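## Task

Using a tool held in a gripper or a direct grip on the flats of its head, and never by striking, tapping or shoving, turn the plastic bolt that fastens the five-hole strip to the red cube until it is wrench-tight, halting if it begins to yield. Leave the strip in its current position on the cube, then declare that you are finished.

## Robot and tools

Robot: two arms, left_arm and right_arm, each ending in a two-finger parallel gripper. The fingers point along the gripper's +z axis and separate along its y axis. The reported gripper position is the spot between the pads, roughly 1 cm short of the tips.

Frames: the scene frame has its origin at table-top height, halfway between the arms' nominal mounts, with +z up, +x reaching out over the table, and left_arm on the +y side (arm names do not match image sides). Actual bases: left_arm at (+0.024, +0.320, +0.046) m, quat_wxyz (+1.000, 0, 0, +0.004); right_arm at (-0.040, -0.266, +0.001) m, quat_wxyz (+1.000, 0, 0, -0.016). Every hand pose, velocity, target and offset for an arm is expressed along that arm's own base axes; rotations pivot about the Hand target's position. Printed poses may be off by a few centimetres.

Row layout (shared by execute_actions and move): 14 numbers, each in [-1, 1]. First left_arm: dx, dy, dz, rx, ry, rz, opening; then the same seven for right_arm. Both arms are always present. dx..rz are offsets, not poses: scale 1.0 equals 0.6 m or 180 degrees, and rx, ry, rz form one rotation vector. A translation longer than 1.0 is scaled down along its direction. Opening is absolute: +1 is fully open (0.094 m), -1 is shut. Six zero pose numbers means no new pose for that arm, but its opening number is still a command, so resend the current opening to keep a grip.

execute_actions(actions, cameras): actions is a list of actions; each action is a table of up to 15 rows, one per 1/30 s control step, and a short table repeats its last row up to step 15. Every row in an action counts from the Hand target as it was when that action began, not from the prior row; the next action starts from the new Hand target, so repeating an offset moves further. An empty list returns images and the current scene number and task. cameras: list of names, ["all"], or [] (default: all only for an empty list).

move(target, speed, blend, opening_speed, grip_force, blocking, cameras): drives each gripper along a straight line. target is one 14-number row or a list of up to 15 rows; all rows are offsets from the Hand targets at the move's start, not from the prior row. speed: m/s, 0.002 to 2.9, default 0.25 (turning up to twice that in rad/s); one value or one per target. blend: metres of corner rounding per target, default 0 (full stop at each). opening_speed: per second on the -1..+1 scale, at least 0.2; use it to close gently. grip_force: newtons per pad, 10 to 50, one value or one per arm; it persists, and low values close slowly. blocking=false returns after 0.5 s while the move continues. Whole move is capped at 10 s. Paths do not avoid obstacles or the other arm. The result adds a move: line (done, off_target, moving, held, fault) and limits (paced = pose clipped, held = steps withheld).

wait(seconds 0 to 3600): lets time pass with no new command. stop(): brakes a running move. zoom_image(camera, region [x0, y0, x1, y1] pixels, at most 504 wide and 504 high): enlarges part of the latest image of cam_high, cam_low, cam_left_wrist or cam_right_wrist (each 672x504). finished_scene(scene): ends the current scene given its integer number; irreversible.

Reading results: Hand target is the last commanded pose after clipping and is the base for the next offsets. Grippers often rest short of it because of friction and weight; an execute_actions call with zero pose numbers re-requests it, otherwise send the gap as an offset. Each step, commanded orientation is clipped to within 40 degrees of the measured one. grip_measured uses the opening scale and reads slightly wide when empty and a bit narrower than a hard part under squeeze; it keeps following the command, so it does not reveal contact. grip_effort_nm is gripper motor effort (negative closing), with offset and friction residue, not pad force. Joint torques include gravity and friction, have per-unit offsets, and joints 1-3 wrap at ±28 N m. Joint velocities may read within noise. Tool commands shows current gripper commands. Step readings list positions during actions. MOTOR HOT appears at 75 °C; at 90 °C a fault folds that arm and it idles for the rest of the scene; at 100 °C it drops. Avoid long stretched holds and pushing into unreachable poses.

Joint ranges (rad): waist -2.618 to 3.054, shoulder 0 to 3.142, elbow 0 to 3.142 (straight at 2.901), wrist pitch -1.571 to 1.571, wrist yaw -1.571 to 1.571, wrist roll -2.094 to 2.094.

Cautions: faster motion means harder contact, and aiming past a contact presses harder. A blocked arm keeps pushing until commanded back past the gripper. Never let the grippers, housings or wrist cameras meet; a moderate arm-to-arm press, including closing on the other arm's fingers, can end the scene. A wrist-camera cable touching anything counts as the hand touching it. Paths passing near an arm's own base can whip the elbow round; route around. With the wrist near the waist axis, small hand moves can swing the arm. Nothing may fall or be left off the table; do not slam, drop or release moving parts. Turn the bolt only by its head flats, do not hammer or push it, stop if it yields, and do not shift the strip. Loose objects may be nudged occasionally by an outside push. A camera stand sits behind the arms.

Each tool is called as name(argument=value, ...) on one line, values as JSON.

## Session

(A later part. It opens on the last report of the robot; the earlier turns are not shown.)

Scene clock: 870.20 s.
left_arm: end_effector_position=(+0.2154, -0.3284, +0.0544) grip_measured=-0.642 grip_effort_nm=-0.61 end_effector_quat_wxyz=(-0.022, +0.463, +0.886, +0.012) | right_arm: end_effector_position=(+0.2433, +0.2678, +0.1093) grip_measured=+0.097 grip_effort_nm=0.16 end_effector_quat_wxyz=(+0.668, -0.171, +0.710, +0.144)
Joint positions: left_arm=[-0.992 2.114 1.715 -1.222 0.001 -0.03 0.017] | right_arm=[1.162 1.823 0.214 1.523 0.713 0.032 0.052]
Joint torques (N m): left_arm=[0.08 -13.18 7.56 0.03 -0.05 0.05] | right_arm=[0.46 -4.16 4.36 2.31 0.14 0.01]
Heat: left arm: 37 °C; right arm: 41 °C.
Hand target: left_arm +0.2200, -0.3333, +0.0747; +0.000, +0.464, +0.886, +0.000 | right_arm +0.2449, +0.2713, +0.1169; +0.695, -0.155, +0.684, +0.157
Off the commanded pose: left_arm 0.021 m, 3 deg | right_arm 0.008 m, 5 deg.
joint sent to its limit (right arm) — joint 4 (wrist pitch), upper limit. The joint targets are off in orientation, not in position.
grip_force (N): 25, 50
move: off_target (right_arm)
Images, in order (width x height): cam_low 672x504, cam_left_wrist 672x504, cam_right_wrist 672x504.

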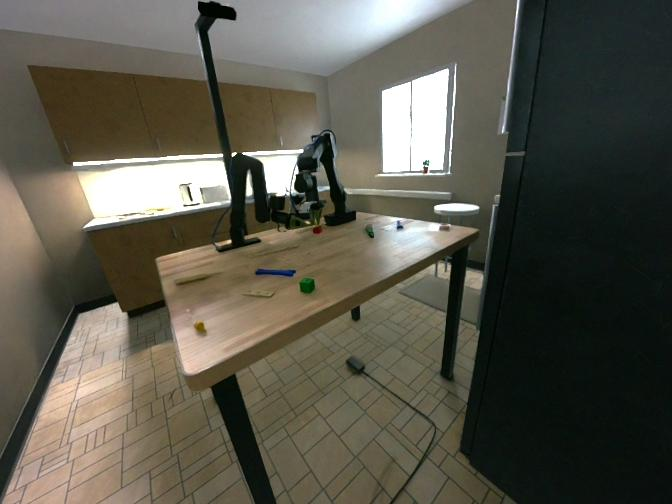

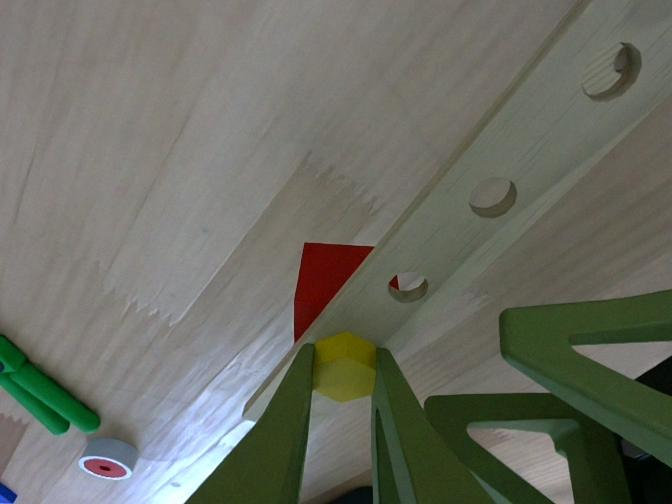

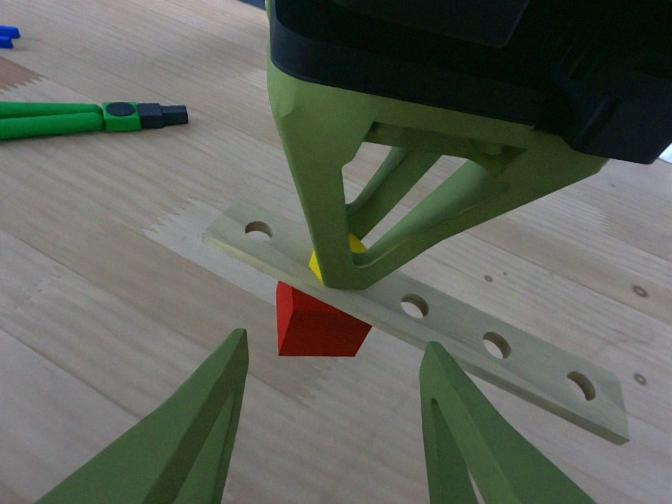

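wait(seconds=0, cameras=["cam_low", "cam_left_wrist", "cam_right_wrist"])

zoom_image(camera="cam_low", region=[270, 195, 350, 255])

Scene clock: 982.77 s.
left_arm: end_effector_position=(+0.2154, -0.3284, +0.0544) grip_measured=-0.642 grip_effort_nm=-0.61 end_effector_quat_wxyz=(-0.022, +0.463, +0.886, +0.012) | right_arm: end_effector_position=(+0.2434, +0.2677, +0.1094) grip_measured=+0.097 grip_effort_nm=0.16 end_effector_quat_wxyz=(+0.669, -0.170, +0.709, +0.143)
Joint positions: left_arm=[-0.992 2.114 1.715 -1.222 0.001 -0.03 0.017] | right_arm=[1.162 1.823 0.214 1.524 0.714 0.032 0.052]
Joint torques (N m): left_arm=[0.05 -13.19 7.57 0.01 -0.04 0.07] | right_arm=[0.46 -4.16 4.36 2.31 0.14 0]
Heat: left arm: 43 °C; right arm: 47 °C.
Hand target: left_arm +0.2200, -0.3333, +0.0747; +0.000, +0.464, +0.886, +0.000 | right_arm +0.2449, +0.2713, +0.1169; +0.695, -0.155, +0.684, +0.157
Tool commands: left_gripper/opening=-0.85 right_gripper/opening=+0.1
Off the commanded pose: left_arm 0.021 m, 3 deg | right_arm 0.008 m, 5 deg.
grip_force (N): 25, 50

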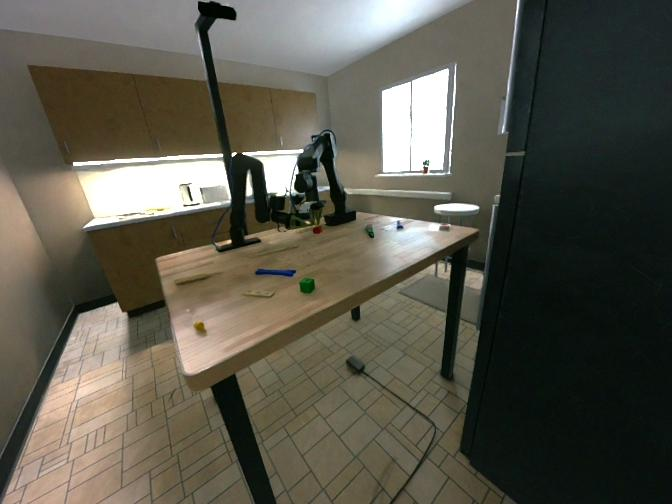

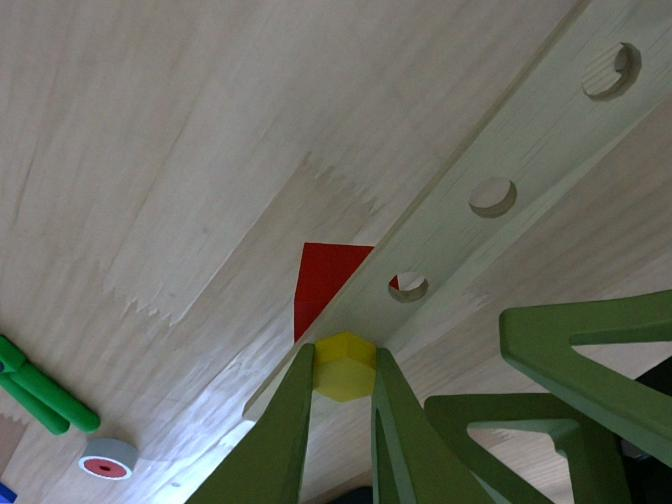

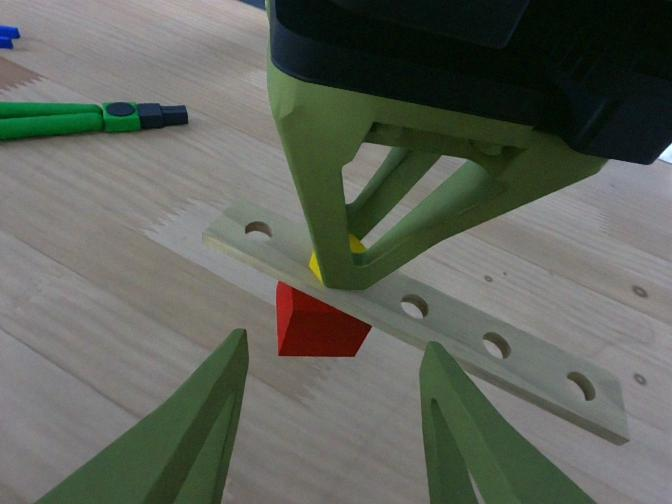

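Scaled by 6.300 from the camera's image (finer frame: 960x720).

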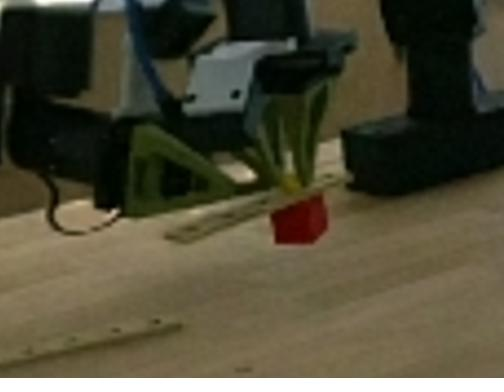

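move(target=[0,0,0.0667,0,0,0,-0.85,0.0198,0.0052,0.0323,0.0514,0.0211,0.0778,0.1], speed=0.12, cameras=["cam_left_wrist","cam_right_wrist","cam_low"])

zoom_image(camera="cam_right_wrist", region=[230, 220, 450, 400])

zoom_image(camera="cam_low", region=[230, 170, 350, 260])

Scene clock: 1091.70 s.
left_arm: end_effector_position=(+0.2168, -0.3305, +0.0952) grip_measured=-0.642 grip_effort_nm=-0.61 end_effector_quat_wxyz=(-0.021, +0.463, +0.886, +0.011) | right_arm: end_effector_position=(+0.2568, +0.2762, +0.1184) grip_measured=+0.097 grip_effort_nm=0.16 end_effector_quat_wxyz=(+0.631, -0.195, +0.699, +0.275)
Joint positions: left_arm=[-0.992 2.108 1.869 -1.379 0.001 -0.03 0.017] | right_arm=[0.942 1.77 0.19 1.525 0.258 0.153 0.052]
Joint torques (N m): left_arm=[0.06 -12.94 7.64 0.05 -0.03 0.06] | right_arm=[-0.66 -7.6 2.77 2.45 -0.07 0.18]
Heat: left arm: 45 °C; right arm: 49 °C.
Hand target: left_arm +0.2200, -0.3332, +0.1147; +0.000, +0.464, +0.886, +0.000 | right_arm +0.2568, +0.2746, +0.1364; +0.658, -0.176, +0.667, +0.301
Off the commanded pose: left_arm 0.020 m, 3 deg | right_arm 0.018 m, 6 deg.
joint sent to its limit (right arm) — joint 4 (wrist pitch), upper limit. The joint targets still meet the commanded pose.
grip_force (N): 25, 50
move: off_target (left_arm, right_arm)
Images, in order (width x height): cam_low 672x504, cam_left_wrist 672x504, cam_right_wrist 672x504.

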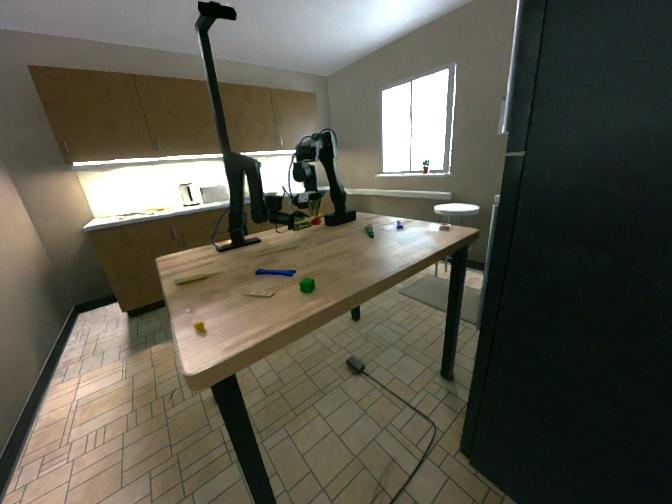

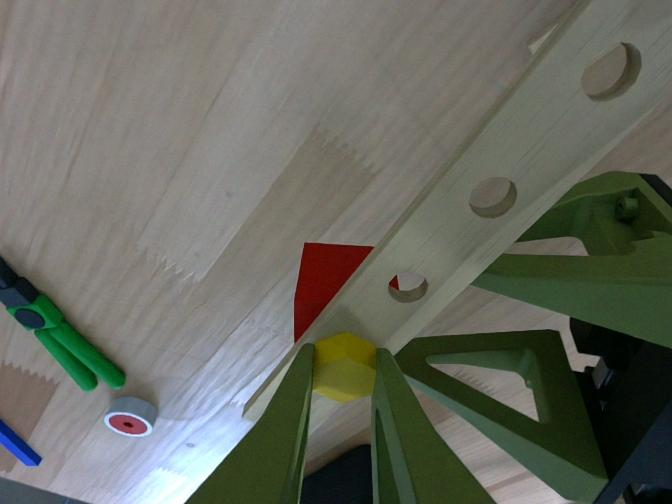

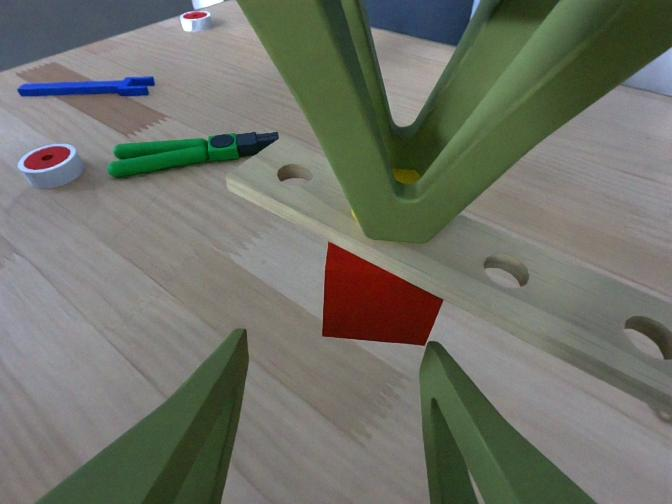

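Scaled by 2.291 from the camera's image (finer frame: 960x720).

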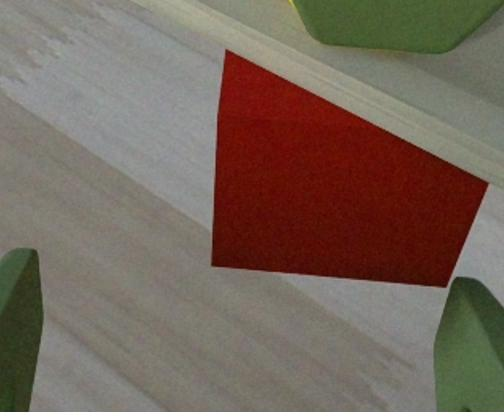

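Scaled by 4.200 from the camera's image (finer frame: 960x720).

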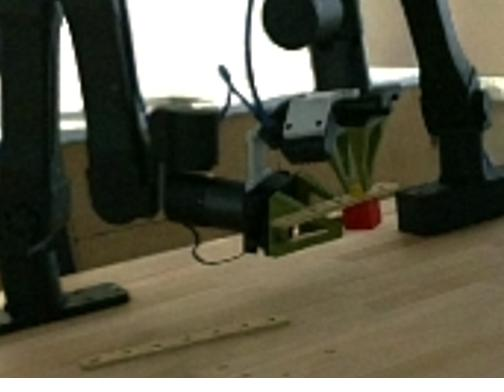

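move(target=[[0.0917,0.075,0,0,0,0,-0.85,-0.0775,-0.063,0,0,0,0,0.1],[0.0917,0.075,-0.1778,0,0,0,-0.85,-0.0775,-0.063,0,0,0,0,0.1]], speed=[0.12, 0.1], blend=[0.01, 0], cameras=["cam_left_wrist","cam_right_wrist","cam_low"])

zoom_image(camera="cam_low", region=[270, 180, 390, 270])

Scene clock: 1144.80 s.
left_arm: end_effector_position=(+0.2732, -0.2887, +0.0172) grip_measured=-0.642 grip_effort_nm=-0.61 end_effector_quat_wxyz=(+0.004, +0.464, +0.886, +0.000) | right_arm: end_effector_position=(+0.2139, +0.2417, +0.1317) grip_measured=+0.097 grip_effort_nm=0.16 end_effector_quat_wxyz=(+0.642, -0.166, +0.704, +0.254)
Joint positions: left_arm=[-0.817 2.111 1.56 -1.013 -0.003 0.149 0.017] | right_arm=[1.12 1.493 0.021 1.419 0.51 0.172 0.052]
Joint torques (N m): left_arm=[0.39 -8.54 4.96 0.45 0 0.07] | right_arm=[0.54 -4.97 3.29 1.95 0.11 0.18]
Heat: left arm: 45 °C; right arm: 49 °C.
Hand target: left_arm +0.2751, -0.2882, +0.0080; +0.001, +0.464, +0.886, +0.000 | right_arm +0.2103, +0.2367, +0.1364; +0.658, -0.176, +0.667, +0.300
Off the commanded pose: left_arm 0.009 m, 0 deg | right_arm 0.008 m, 7 deg.
joint sent to its limit (right arm) — joint 3 (elbow), lower limit, where the elbow is as bent as it goes. The joint targets are off in position and orientation.
grip_force (N): 25, 50
move: off_target (right_arm)
Images, in order (width x height): cam_low 672x504, cam_left_wrist 672x504, cam_right_wrist 672x504.

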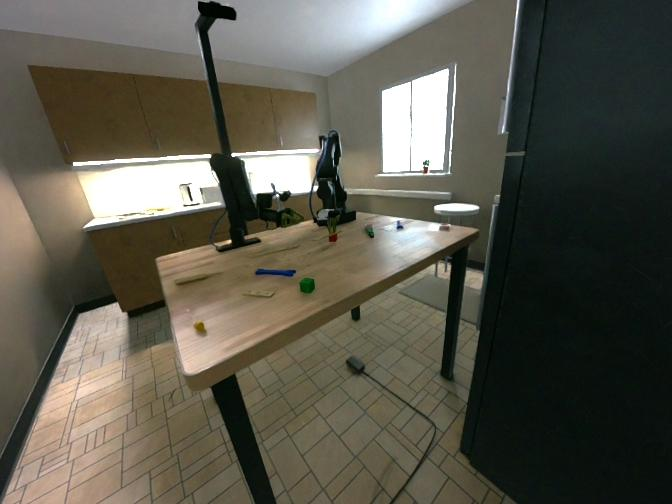

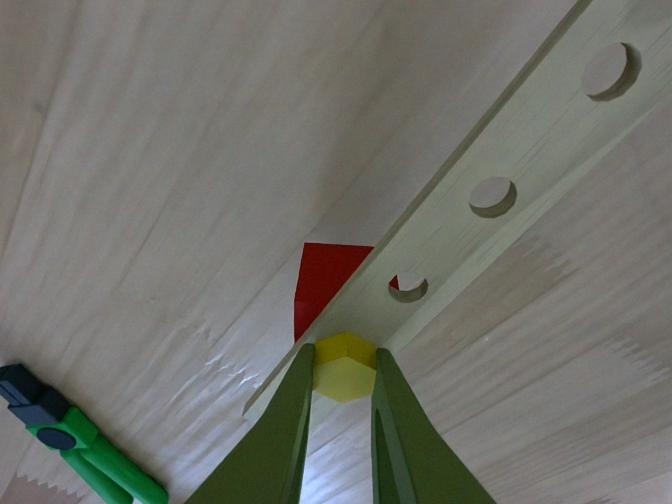

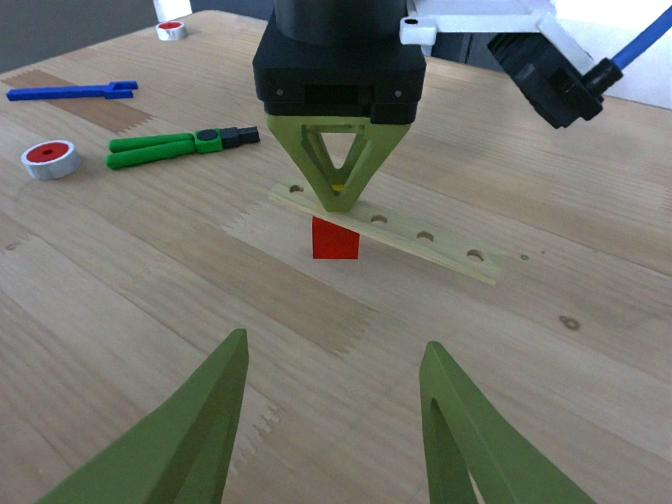

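Scaled by 4.200 from the camera's image (finer frame: 960x720).

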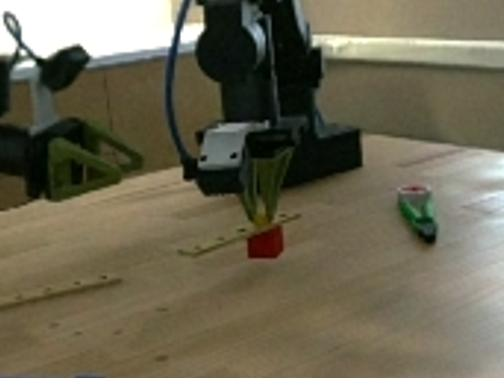

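move(target=[0,0,-0.0167,0,0,0,-0.85,0,0,0,0,0,0,0.1], speed=0.04, cameras=["cam_right_wrist"])

zoom_image(camera="cam_right_wrist", region=[250, 150, 450, 300])

Scene clock: 1150.90 s.
left_arm: end_effector_position=(+0.2723, -0.2878, +0.0073) grip_measured=-0.642 grip_effort_nm=-0.61 end_effector_quat_wxyz=(+0.001, +0.464, +0.886, +0.001) | right_arm: end_effector_position=(+0.2139, +0.2417, +0.1316) grip_measured=+0.097 grip_effort_nm=0.16 end_effector_quat_wxyz=(+0.642, -0.166, +0.704, +0.254)
Joint positions: left_arm=[-0.817 2.124 1.539 -0.985 -0.003 0.149 0.017] | right_arm=[1.12 1.493 0.021 1.418 0.51 0.172 0.052]
Joint torques (N m): left_arm=[0.43 -8.51 4.86 0.51 0.01 0.06] | right_arm=[0.46 -4.7 3.33 1.98 0.1 0.18]
Heat: left arm: 43 °C; right arm: 48 °C.
Hand target: left_arm +0.2751, -0.2882, -0.0021; +0.000, +0.464, +0.886, +0.000 | right_arm +0.2127, +0.2397, +0.1366; +0.645, -0.155, +0.701, +0.263 (not the last commanded pose)
Off the commanded pose: left_arm 0.010 m, 0 deg | right_arm 0.008 m, 7 deg.
joint at its limit (right arm) — joint 3 (elbow), lower limit, where the elbow is as bent as it goes.
grip_force (N): 25, 50
move: done

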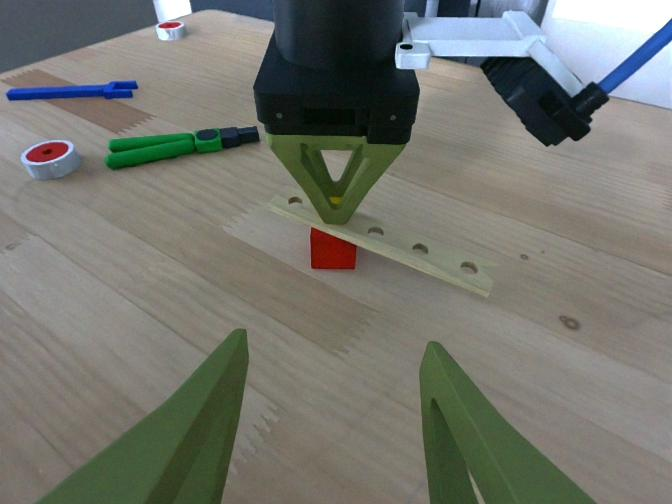

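Scaled by 2.520 from the camera's image (finer frame: 960x720).

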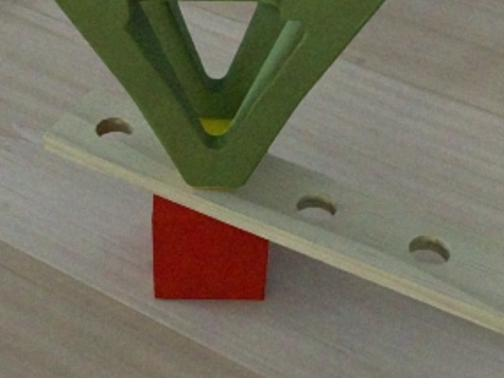

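move(target=[0,0,-0.006,0,0,0,-0.85,0,0,0,0,0,0,0.1], speed=0.03)

Scene clock: 1153.50 s.
left_arm: end_effector_position=(+0.2724, -0.2879, +0.0071) grip_measured=-0.642 grip_effort_nm=-0.61 end_effector_quat_wxyz=(+0.001, +0.464, +0.886, +0.001) | right_arm: end_effector_position=(+0.2139, +0.2417, +0.1316) grip_measured=+0.097 grip_effort_nm=0.16 end_effector_quat_wxyz=(+0.642, -0.166, +0.704, +0.254)
Joint positions: left_arm=[-0.817 2.124 1.538 -0.983 -0.003 0.149 0.017] | right_arm=[1.12 1.493 0.021 1.418 0.51 0.172 0.052]
Joint torques (N m): left_arm=[0.38 -8.25 4.4 0.62 0.02 0.05] | right_arm=[0.44 -4.7 3.32 1.98 0.1 0.19]
Heat: left arm: 42 °C; right arm: 48 °C.
Hand target: left_arm +0.2750, -0.2881, -0.0057; +0.000, +0.464, +0.886, +0.000 | right_arm +0.2127, +0.2397, +0.1366; +0.645, -0.155, +0.701, +0.263
Off the commanded pose: left_arm 0.013 m, 0 deg | right_arm 0.006 m, 2 deg.
joint at its limit (right arm) — joint 3 (elbow), lower limit, where the elbow is as bent as it goes.
grip_force (N): 25, 50
move: off_target (left_arm)

move(target=[[0,0,0.006,0,0,0,0.0,0,0,0,0,0,0,0.1],[0,0,0.026,0,0,0,0.0,0,0,0,0,0,0,0.1],[0,0,0.026,0,0,0.3333,0.0,0,0,0,0,0,0,0.1],[0,0,0.006,0,0,0.3333,0.0,0,0,0,0,0,0,0.1]], speed=[0.05, 0.1, 0.35, 0.06], grip_force=[50, 50], cameras=["cam_left_wrist","cam_right_wrist"])

zoom_image(camera="cam_left_wrist", region=[220, 240, 460, 420])

zoom_image(camera="cam_right_wrist", region=[230, 120, 470, 300])

Scene clock: 1165.70 s.
left_arm: end_effector_position=(+0.2719, -0.2896, +0.0064) grip_measured=-0.003 grip_effort_nm=0.11 end_effector_quat_wxyz=(-0.001, -0.035, +0.999, -0.004) | right_arm: end_effector_position=(+0.2139, +0.2417, +0.1316) grip_measured=+0.097 grip_effort_nm=0.16 end_effector_quat_wxyz=(+0.642, -0.166, +0.704, +0.254)
Joint positions: left_arm=[-0.817 2.126 1.537 -0.977 0.006 -0.888 0.047] | right_arm=[1.12 1.493 0.021 1.418 0.51 0.172 0.052]
Joint torques (N m): left_arm=[0.36 -8.62 5.2 0.43 -0.06 -0.06] | right_arm=[0.46 -4.71 3.33 1.98 0.1 0.18]
Heat: left arm: 41 °C; right arm: 47 °C.
Hand target: left_arm +0.2750, -0.2882, -0.0021; +0.000, -0.041, +0.999, +0.000 | right_arm +0.2127, +0.2397, +0.1366; +0.645, -0.155, +0.701, +0.263
Off the commanded pose: left_arm 0.009 m, 1 deg | right_arm 0.006 m, 2 deg.
joint at its limit (right arm) — joint 3 (elbow), lower limit, where the elbow is as bent as it goes.
move: done

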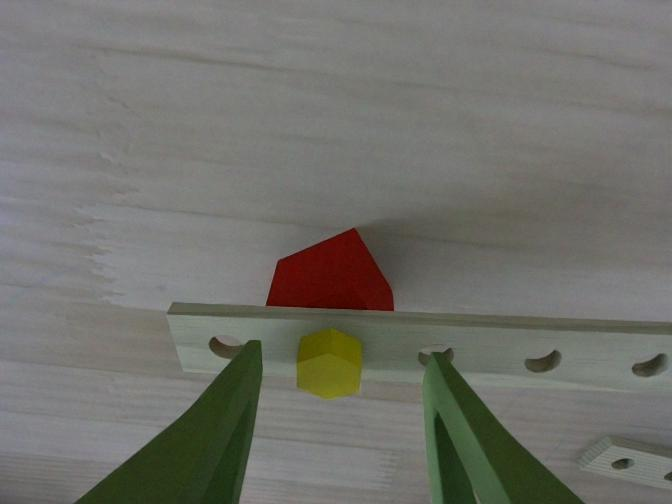

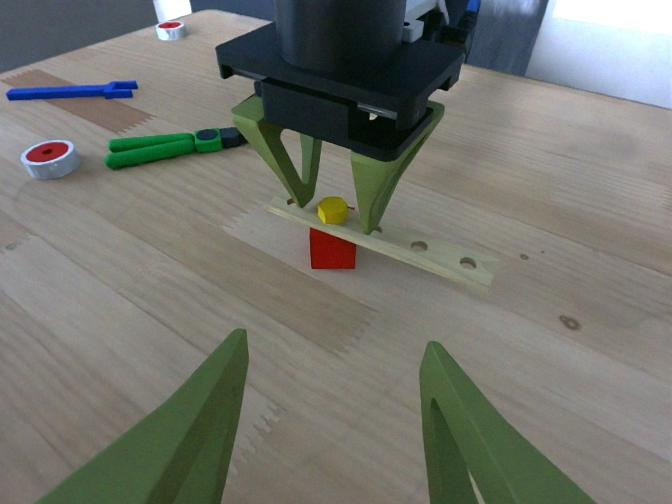

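Scaled by 2.100 from the camera's image (finer frame: 960x720).

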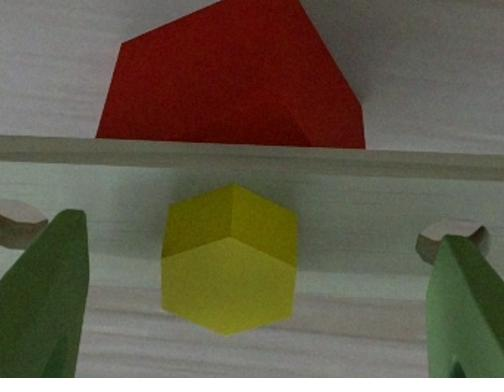

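Scaled by 2.100 from the camera's image (finer frame: 960x720).

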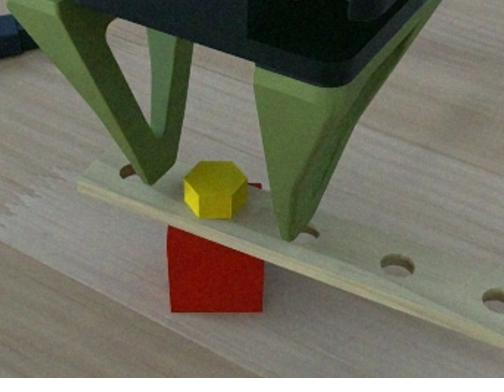

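move(target=[[-0.0005,0.0075,0,0,0,0,0.0,0,0,0,0,0,0,0.1],[-0.0005,0.0075,0,0,0,0,-0.85,0,0,0,0,0,0,0.1],[-0.0005,0.0075,0.05,0,0,0,-0.85,0,0,0,0,0,0,0.1],[-0.0005,0.0075,0.195,-0.0134,-0.009,0,-0.85,0.1295,0.1092,-0.001,-0.0114,-0.0079,0.0192,0.1]], speed=[0.05, 0.05, 0.08, 0.15], blend=[0, 0, 0.01, 0], grip_force=[30, 50], cameras=["cam_left_wrist","cam_right_wrist"])

zoom_image(camera="cam_right_wrist", region=[230, 150, 470, 330])

Scene clock: 1198.97 s.
left_arm: end_effector_position=(+0.2700, -0.2839, +0.0983) grip_measured=-0.644 grip_effort_nm=-0.70 end_effector_quat_wxyz=(+0.000, -0.039, +0.999, -0.008) | right_arm: end_effector_position=(+0.2862, +0.3013, +0.1349) grip_measured=+0.097 grip_effort_nm=0.16 end_effector_quat_wxyz=(+0.640, -0.188, +0.696, +0.268)
Joint positions: left_arm=[-0.808 2.029 1.763 -1.292 0.01 -0.887 0.017] | right_arm=[0.92 1.768 0.351 1.377 0.258 0.143 0.052]
Joint torques (N m): left_arm=[0.72 -11.88 7.72 0.11 -0.03 0.03] | right_arm=[-0.57 -4.81 6.13 2 -0.06 -0.05]
Heat: left arm: 39 °C; right arm: 46 °C.
Hand target: left_arm +0.2747, -0.2837, +0.1150; +0.013, -0.041, +0.999, -0.021 | right_arm +0.2903, +0.3053, +0.1361; +0.642, -0.191, +0.692, +0.268
Off the commanded pose: left_arm 0.017 m, 2 deg | right_arm 0.006 m, 1 deg.
grip_force (N): 30, 50
move: off_target (left_arm)

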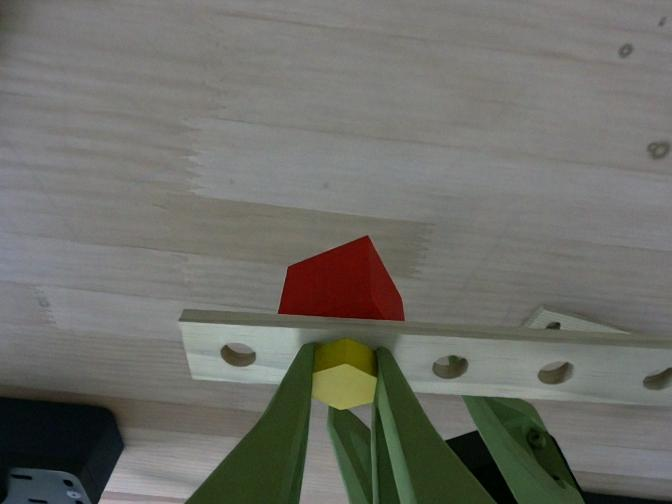

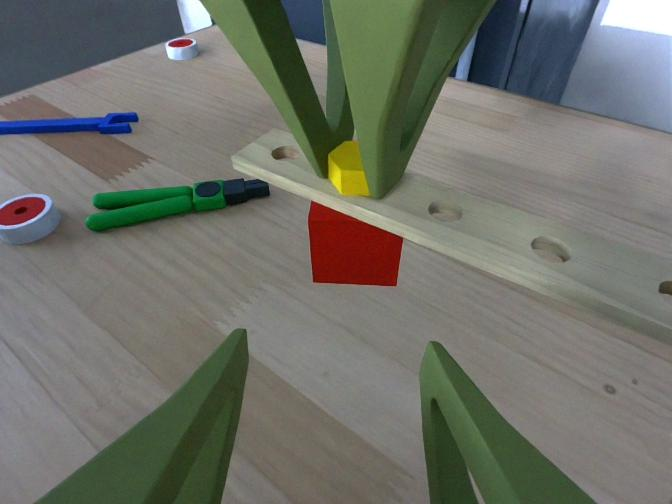

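Scaled by 2.100 from the camera's image (finer frame: 960x720).

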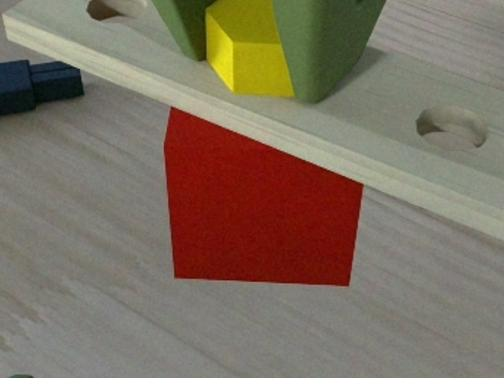

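move(target=[0,0,0,0,0,0,-0.85,0.0473,0.0262,0.0115,0.0035,-0.0372,-0.0146,0.1], speed=0.08, cameras=["cam_left_wrist","cam_right_wrist"])

zoom_image(camera="cam_right_wrist", region=[220, 200, 460, 380])

zoom_image(camera="cam_left_wrist", region=[200, 220, 560, 490])

Scene clock: 1221.07 s.
left_arm: end_effector_position=(+0.2699, -0.2838, +0.0983) grip_measured=-0.644 grip_effort_nm=-0.70 end_effector_quat_wxyz=(+0.000, -0.039, +0.999, -0.008) | right_arm: end_effector_position=(+0.3130, +0.3202, +0.1342) grip_measured=+0.097 grip_effort_nm=0.16 end_effector_quat_wxyz=(+0.674, -0.197, +0.670, +0.243)
Joint positions: left_arm=[-0.808 2.029 1.763 -1.293 0.01 -0.887 0.017] | right_arm=[0.902 1.939 0.476 1.489 0.269 0.053 0.052]
Joint torques (N m): left_arm=[0.65 -11.9 7.69 0.11 -0.02 0.05] | right_arm=[-0.66 -5.89 5.75 2.43 0.06 -0.04]
Heat: left arm: 39 °C; right arm: 46 °C.
Hand target: left_arm +0.2747, -0.2837, +0.1150; +0.013, -0.041, +0.999, -0.021 | right_arm +0.3187, +0.3210, +0.1430; +0.689, -0.186, +0.657, +0.245
Off the commanded pose: left_arm 0.017 m, 2 deg | right_arm 0.011 m, 3 deg.
grip_force (N): 30, 50
move: off_target (right_arm)

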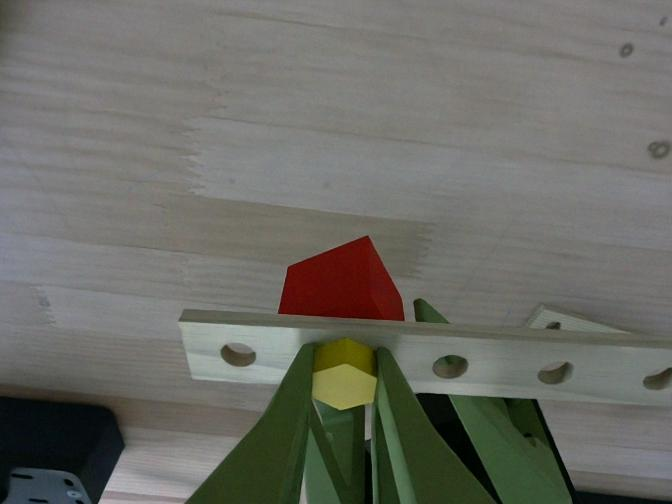

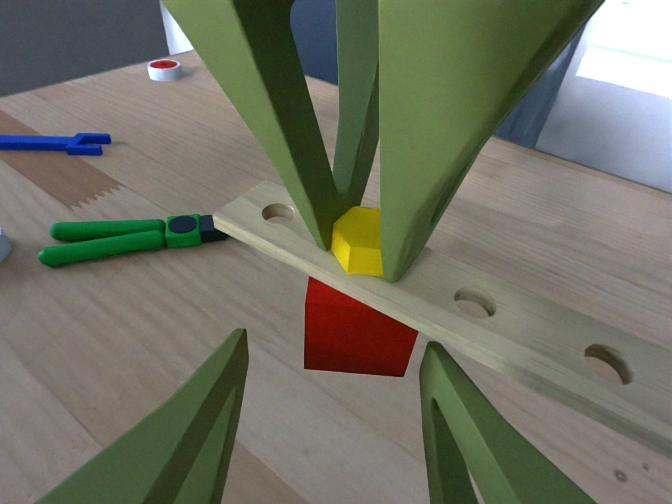

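Scaled by 2.100 from the camera's image (finer frame: 960x720).

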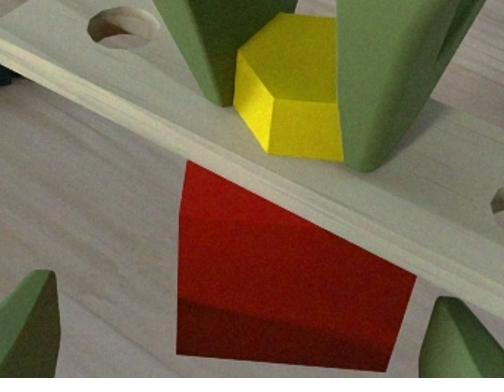

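Scaled by 1.400 from the camera's image (finer frame: 960x720).

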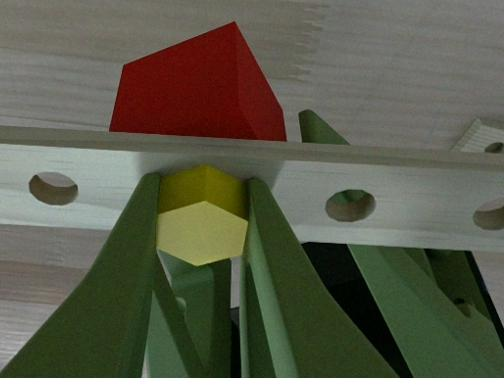

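move(target=[[0,0,0,0,0,0,-0.85,0.0058,-0.0082,0.004,0.0099,-0.0134,-0.001,0.1],[0,0,0,0,0,0,-0.85,0.0282,0.0082,0.0053,0.0099,-0.0134,-0.001,0.1]], speed=0.06, cameras=["cam_left_wrist","cam_right_wrist"])

zoom_image(camera="cam_right_wrist", region=[220, 230, 480, 430])

zoom_image(camera="cam_left_wrist", region=[200, 220, 560, 490])

Scene clock: 1241.33 s.
left_arm: end_effector_position=(+0.2725, -0.2832, +0.0997) grip_measured=-0.644 grip_effort_nm=-0.70 end_effector_quat_wxyz=(+0.002, -0.042, +0.999, -0.010) | right_arm: end_effector_position=(+0.3303, +0.3227, +0.1348) grip_measured=+0.097 grip_effort_nm=0.16 end_effector_quat_wxyz=(+0.685, -0.187, +0.661, +0.242)
Joint positions: left_arm=[-0.803 2.029 1.768 -1.293 0.01 -0.887 0.017] | right_arm=[0.87 2.002 0.534 1.525 0.255 0.049 0.052]
Joint torques (N m): left_arm=[0.14 -11.85 7.3 0.11 -0.03 0.06] | right_arm=[-0.79 -6.6 6.34 2.42 -0.09 -0.05]
Heat: left arm: 39 °C; right arm: 48 °C.
Hand target: left_arm +0.2747, -0.2837, +0.1150; +0.013, -0.041, +0.999, -0.021 | right_arm +0.3356, +0.3260, +0.1462; +0.705, -0.180, +0.638, +0.251
Off the commanded pose: left_arm 0.015 m, 2 deg | right_arm 0.013 m, 4 deg.
joint sent to its limit (right arm) — joint 4 (wrist pitch), upper limit. The joint targets still meet the commanded pose.
grip_force (N): 30, 50
move: off_target (right_arm)

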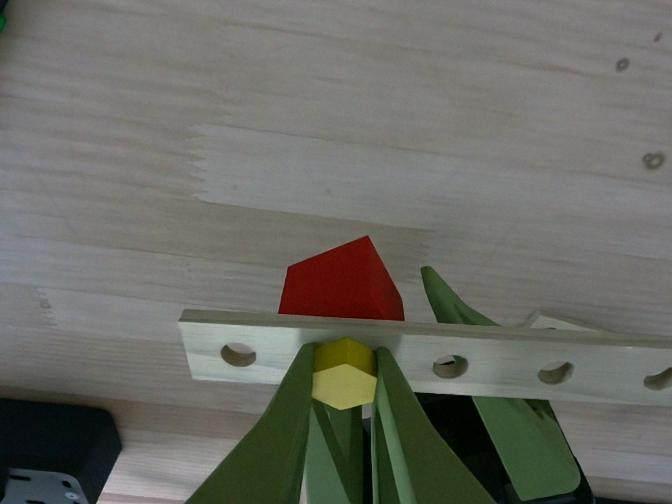

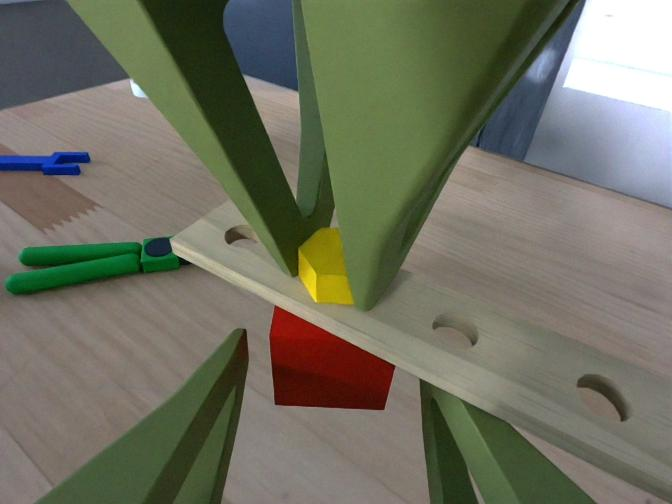

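Scaled by 1.938 from the camera's image (finer frame: 960x720).

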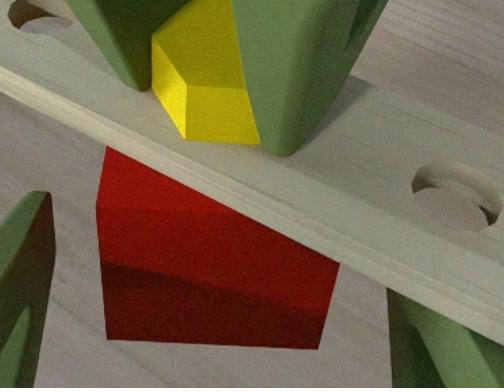

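Scaled by 1.400 from the camera's image (finer frame: 960x720).

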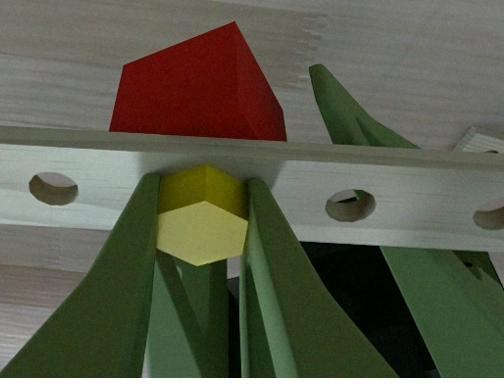

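move(target=[0,0,0,0,0,0,-0.85,0,0,0,0,0,0,-0.65], grip_force=[30, 45], cameras=["cam_left_wrist","cam_right_wrist"])

zoom_image(camera="cam_right_wrist", region=[220, 230, 480, 430])

Scene clock: 1253.70 s.
left_arm: end_effector_position=(+0.2725, -0.2832, +0.0997) grip_measured=-0.645 grip_effort_nm=-0.70 end_effector_quat_wxyz=(+0.002, -0.042, +0.999, -0.010) | right_arm: end_effector_position=(+0.3309, +0.3240, +0.1365) grip_measured=-0.353 grip_effort_nm=-0.89 end_effector_quat_wxyz=(+0.687, -0.191, +0.658, +0.241)
Joint positions: left_arm=[-0.803 2.029 1.768 -1.293 0.01 -0.887 0.017] | right_arm=[0.868 2.002 0.539 1.525 0.248 0.04 0.03]
Joint torques (N m): left_arm=[0.13 -11.9 7.36 0.12 -0.02 0.08] | right_arm=[-0.64 -6.57 5.91 2.41 -0.03 0.04]
Heat: left arm: 39 °C; right arm: 49 °C.
Hand target: left_arm +0.2747, -0.2838, +0.1150; +0.014, -0.041, +0.999, -0.021 | right_arm +0.3356, +0.3259, +0.1461; +0.705, -0.180, +0.638, +0.250
Off the commanded pose: left_arm 0.016 m, 2 deg | right_arm 0.011 m, 4 deg.
joint sent to its limit (right arm) — joint 4 (wrist pitch), upper limit. The joint targets still meet the commanded pose.
grip_force (N): 30, 45
move: done

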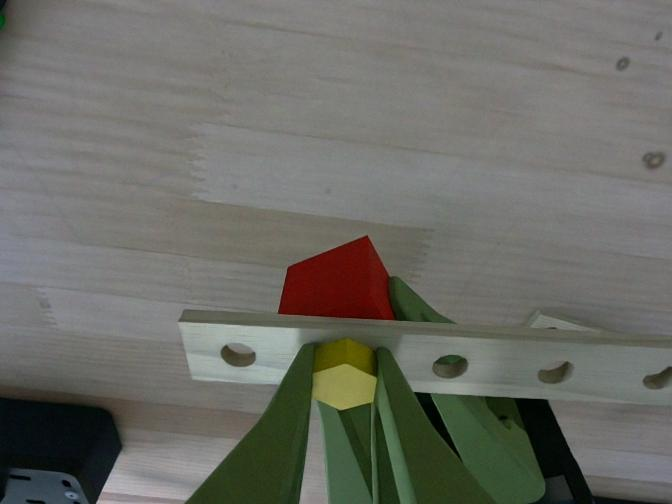

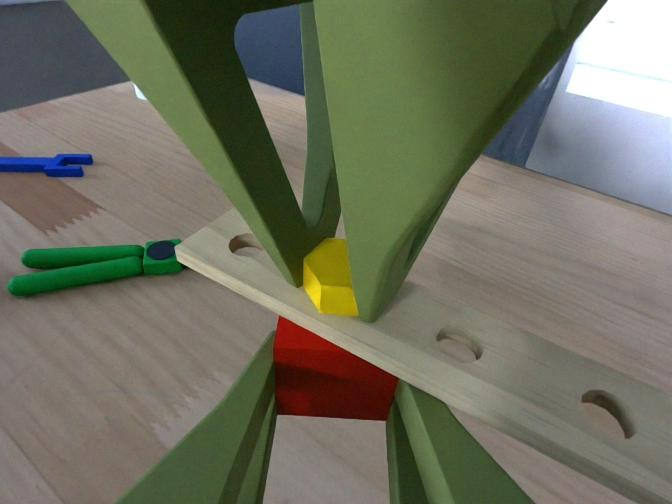

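Scaled by 1.938 from the camera's image (finer frame: 960x720).

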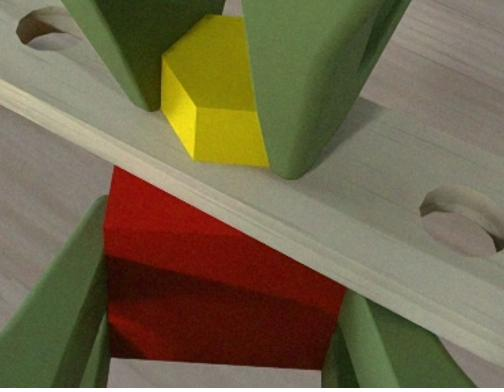

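move(target=[0,0,0,0,0,-0.0833,-0.9,0,0,0,0,0,0,-0.65], speed=0.06, grip_force=[50, 50], cameras=["cam_left_wrist","cam_right_wrist"])

zoom_image(camera="cam_right_wrist", region=[220, 230, 480, 430])

Scene clock: 1271.07 s.
left_arm: end_effector_position=(+0.2736, -0.2837, +0.1009) grip_measured=-0.657 grip_effort_nm=-1.08 end_effector_quat_wxyz=(+0.002, +0.053, +0.999, -0.014) | right_arm: end_effector_position=(+0.3325, +0.3229, +0.1375) grip_measured=-0.356 grip_effort_nm=-1.00 end_effector_quat_wxyz=(+0.692, -0.196, +0.656, +0.229)
Joint positions: left_arm=[-0.798 2.029 1.773 -1.293 0.018 -0.693 0.016] | right_arm=[0.868 2.002 0.542 1.525 0.259 0.012 0.03]
Joint torques (N m): left_arm=[0.14 -11.62 7.34 0.09 0 0.79] | right_arm=[-0.68 -6.58 5.65 2.42 -0.14 0.3]
Heat: left arm: 40 °C; right arm: 50 °C.
Hand target: left_arm +0.2747, -0.2837, +0.1150; +0.011, +0.090, +0.996, -0.023 | right_arm +0.3357, +0.3259, +0.1461; +0.705, -0.180, +0.638, +0.250
Off the commanded pose: left_arm 0.014 m, 5 deg | right_arm 0.010 m, 4 deg.
joint sent to its limit (right arm) — joint 4 (wrist pitch), upper limit. The joint targets still meet the commanded pose.
move: off_target (left_arm)

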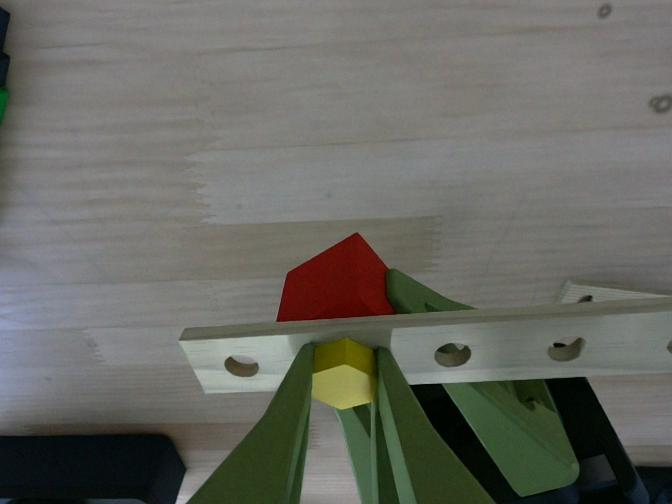

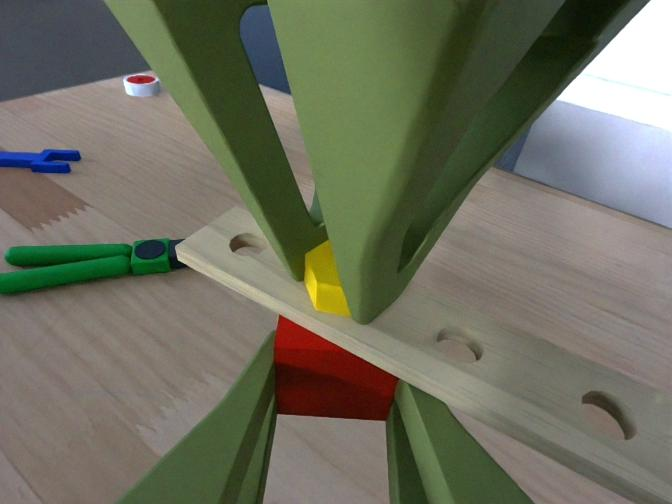

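Scaled by 1.938 from the camera's image (finer frame: 960x720).

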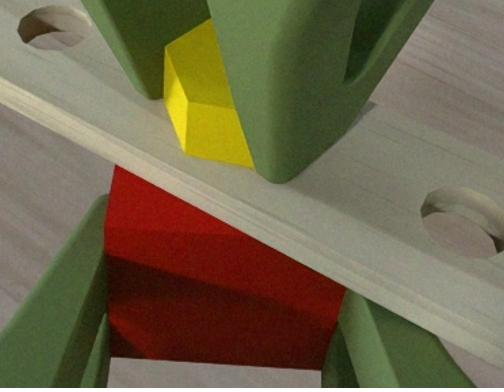

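move(target=[0,0,0,0,0,-0.0333,-0.95,0,0,0,0,0,0,-0.7], speed=0.05, cameras=["cam_right_wrist"])

Scene clock: 1279.40 s.
left_arm: end_effector_position=(+0.2741, -0.2842, +0.1014) grip_measured=-0.657 grip_effort_nm=-1.07 end_effector_quat_wxyz=(+0.001, +0.086, +0.996, -0.017) | right_arm: end_effector_position=(+0.3335, +0.3216, +0.1375) grip_measured=-0.356 grip_effort_nm=-1.00 end_effector_quat_wxyz=(+0.697, -0.204, +0.653, +0.213)
Joint positions: left_arm=[-0.795 2.029 1.775 -1.292 0.025 -0.622 0.016] | right_arm=[0.868 2.002 0.542 1.525 0.268 -0.024 0.03]
Joint torques (N m): left_arm=[-0.02 -11.48 7.42 0.07 -0.02 1.19] | right_arm=[-0.69 -6.58 5.63 2.41 -0.22 0.64]
Heat: left arm: 40 °C; right arm: 50 °C.
Hand target: left_arm +0.2747, -0.2837, +0.1150; +0.009, +0.142, +0.990, -0.023 | right_arm +0.3357, +0.3259, +0.1461; +0.705, -0.180, +0.638, +0.250
Off the commanded pose: left_arm 0.014 m, 7 deg | right_arm 0.010 m, 5 deg.
joint sent to its limit (right arm) — joint 4 (wrist pitch), upper limit. The joint targets still meet the commanded pose.
move: off_target (left_arm)

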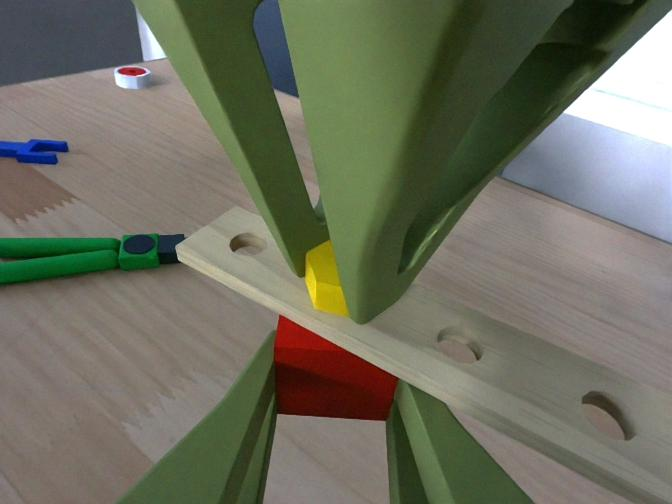

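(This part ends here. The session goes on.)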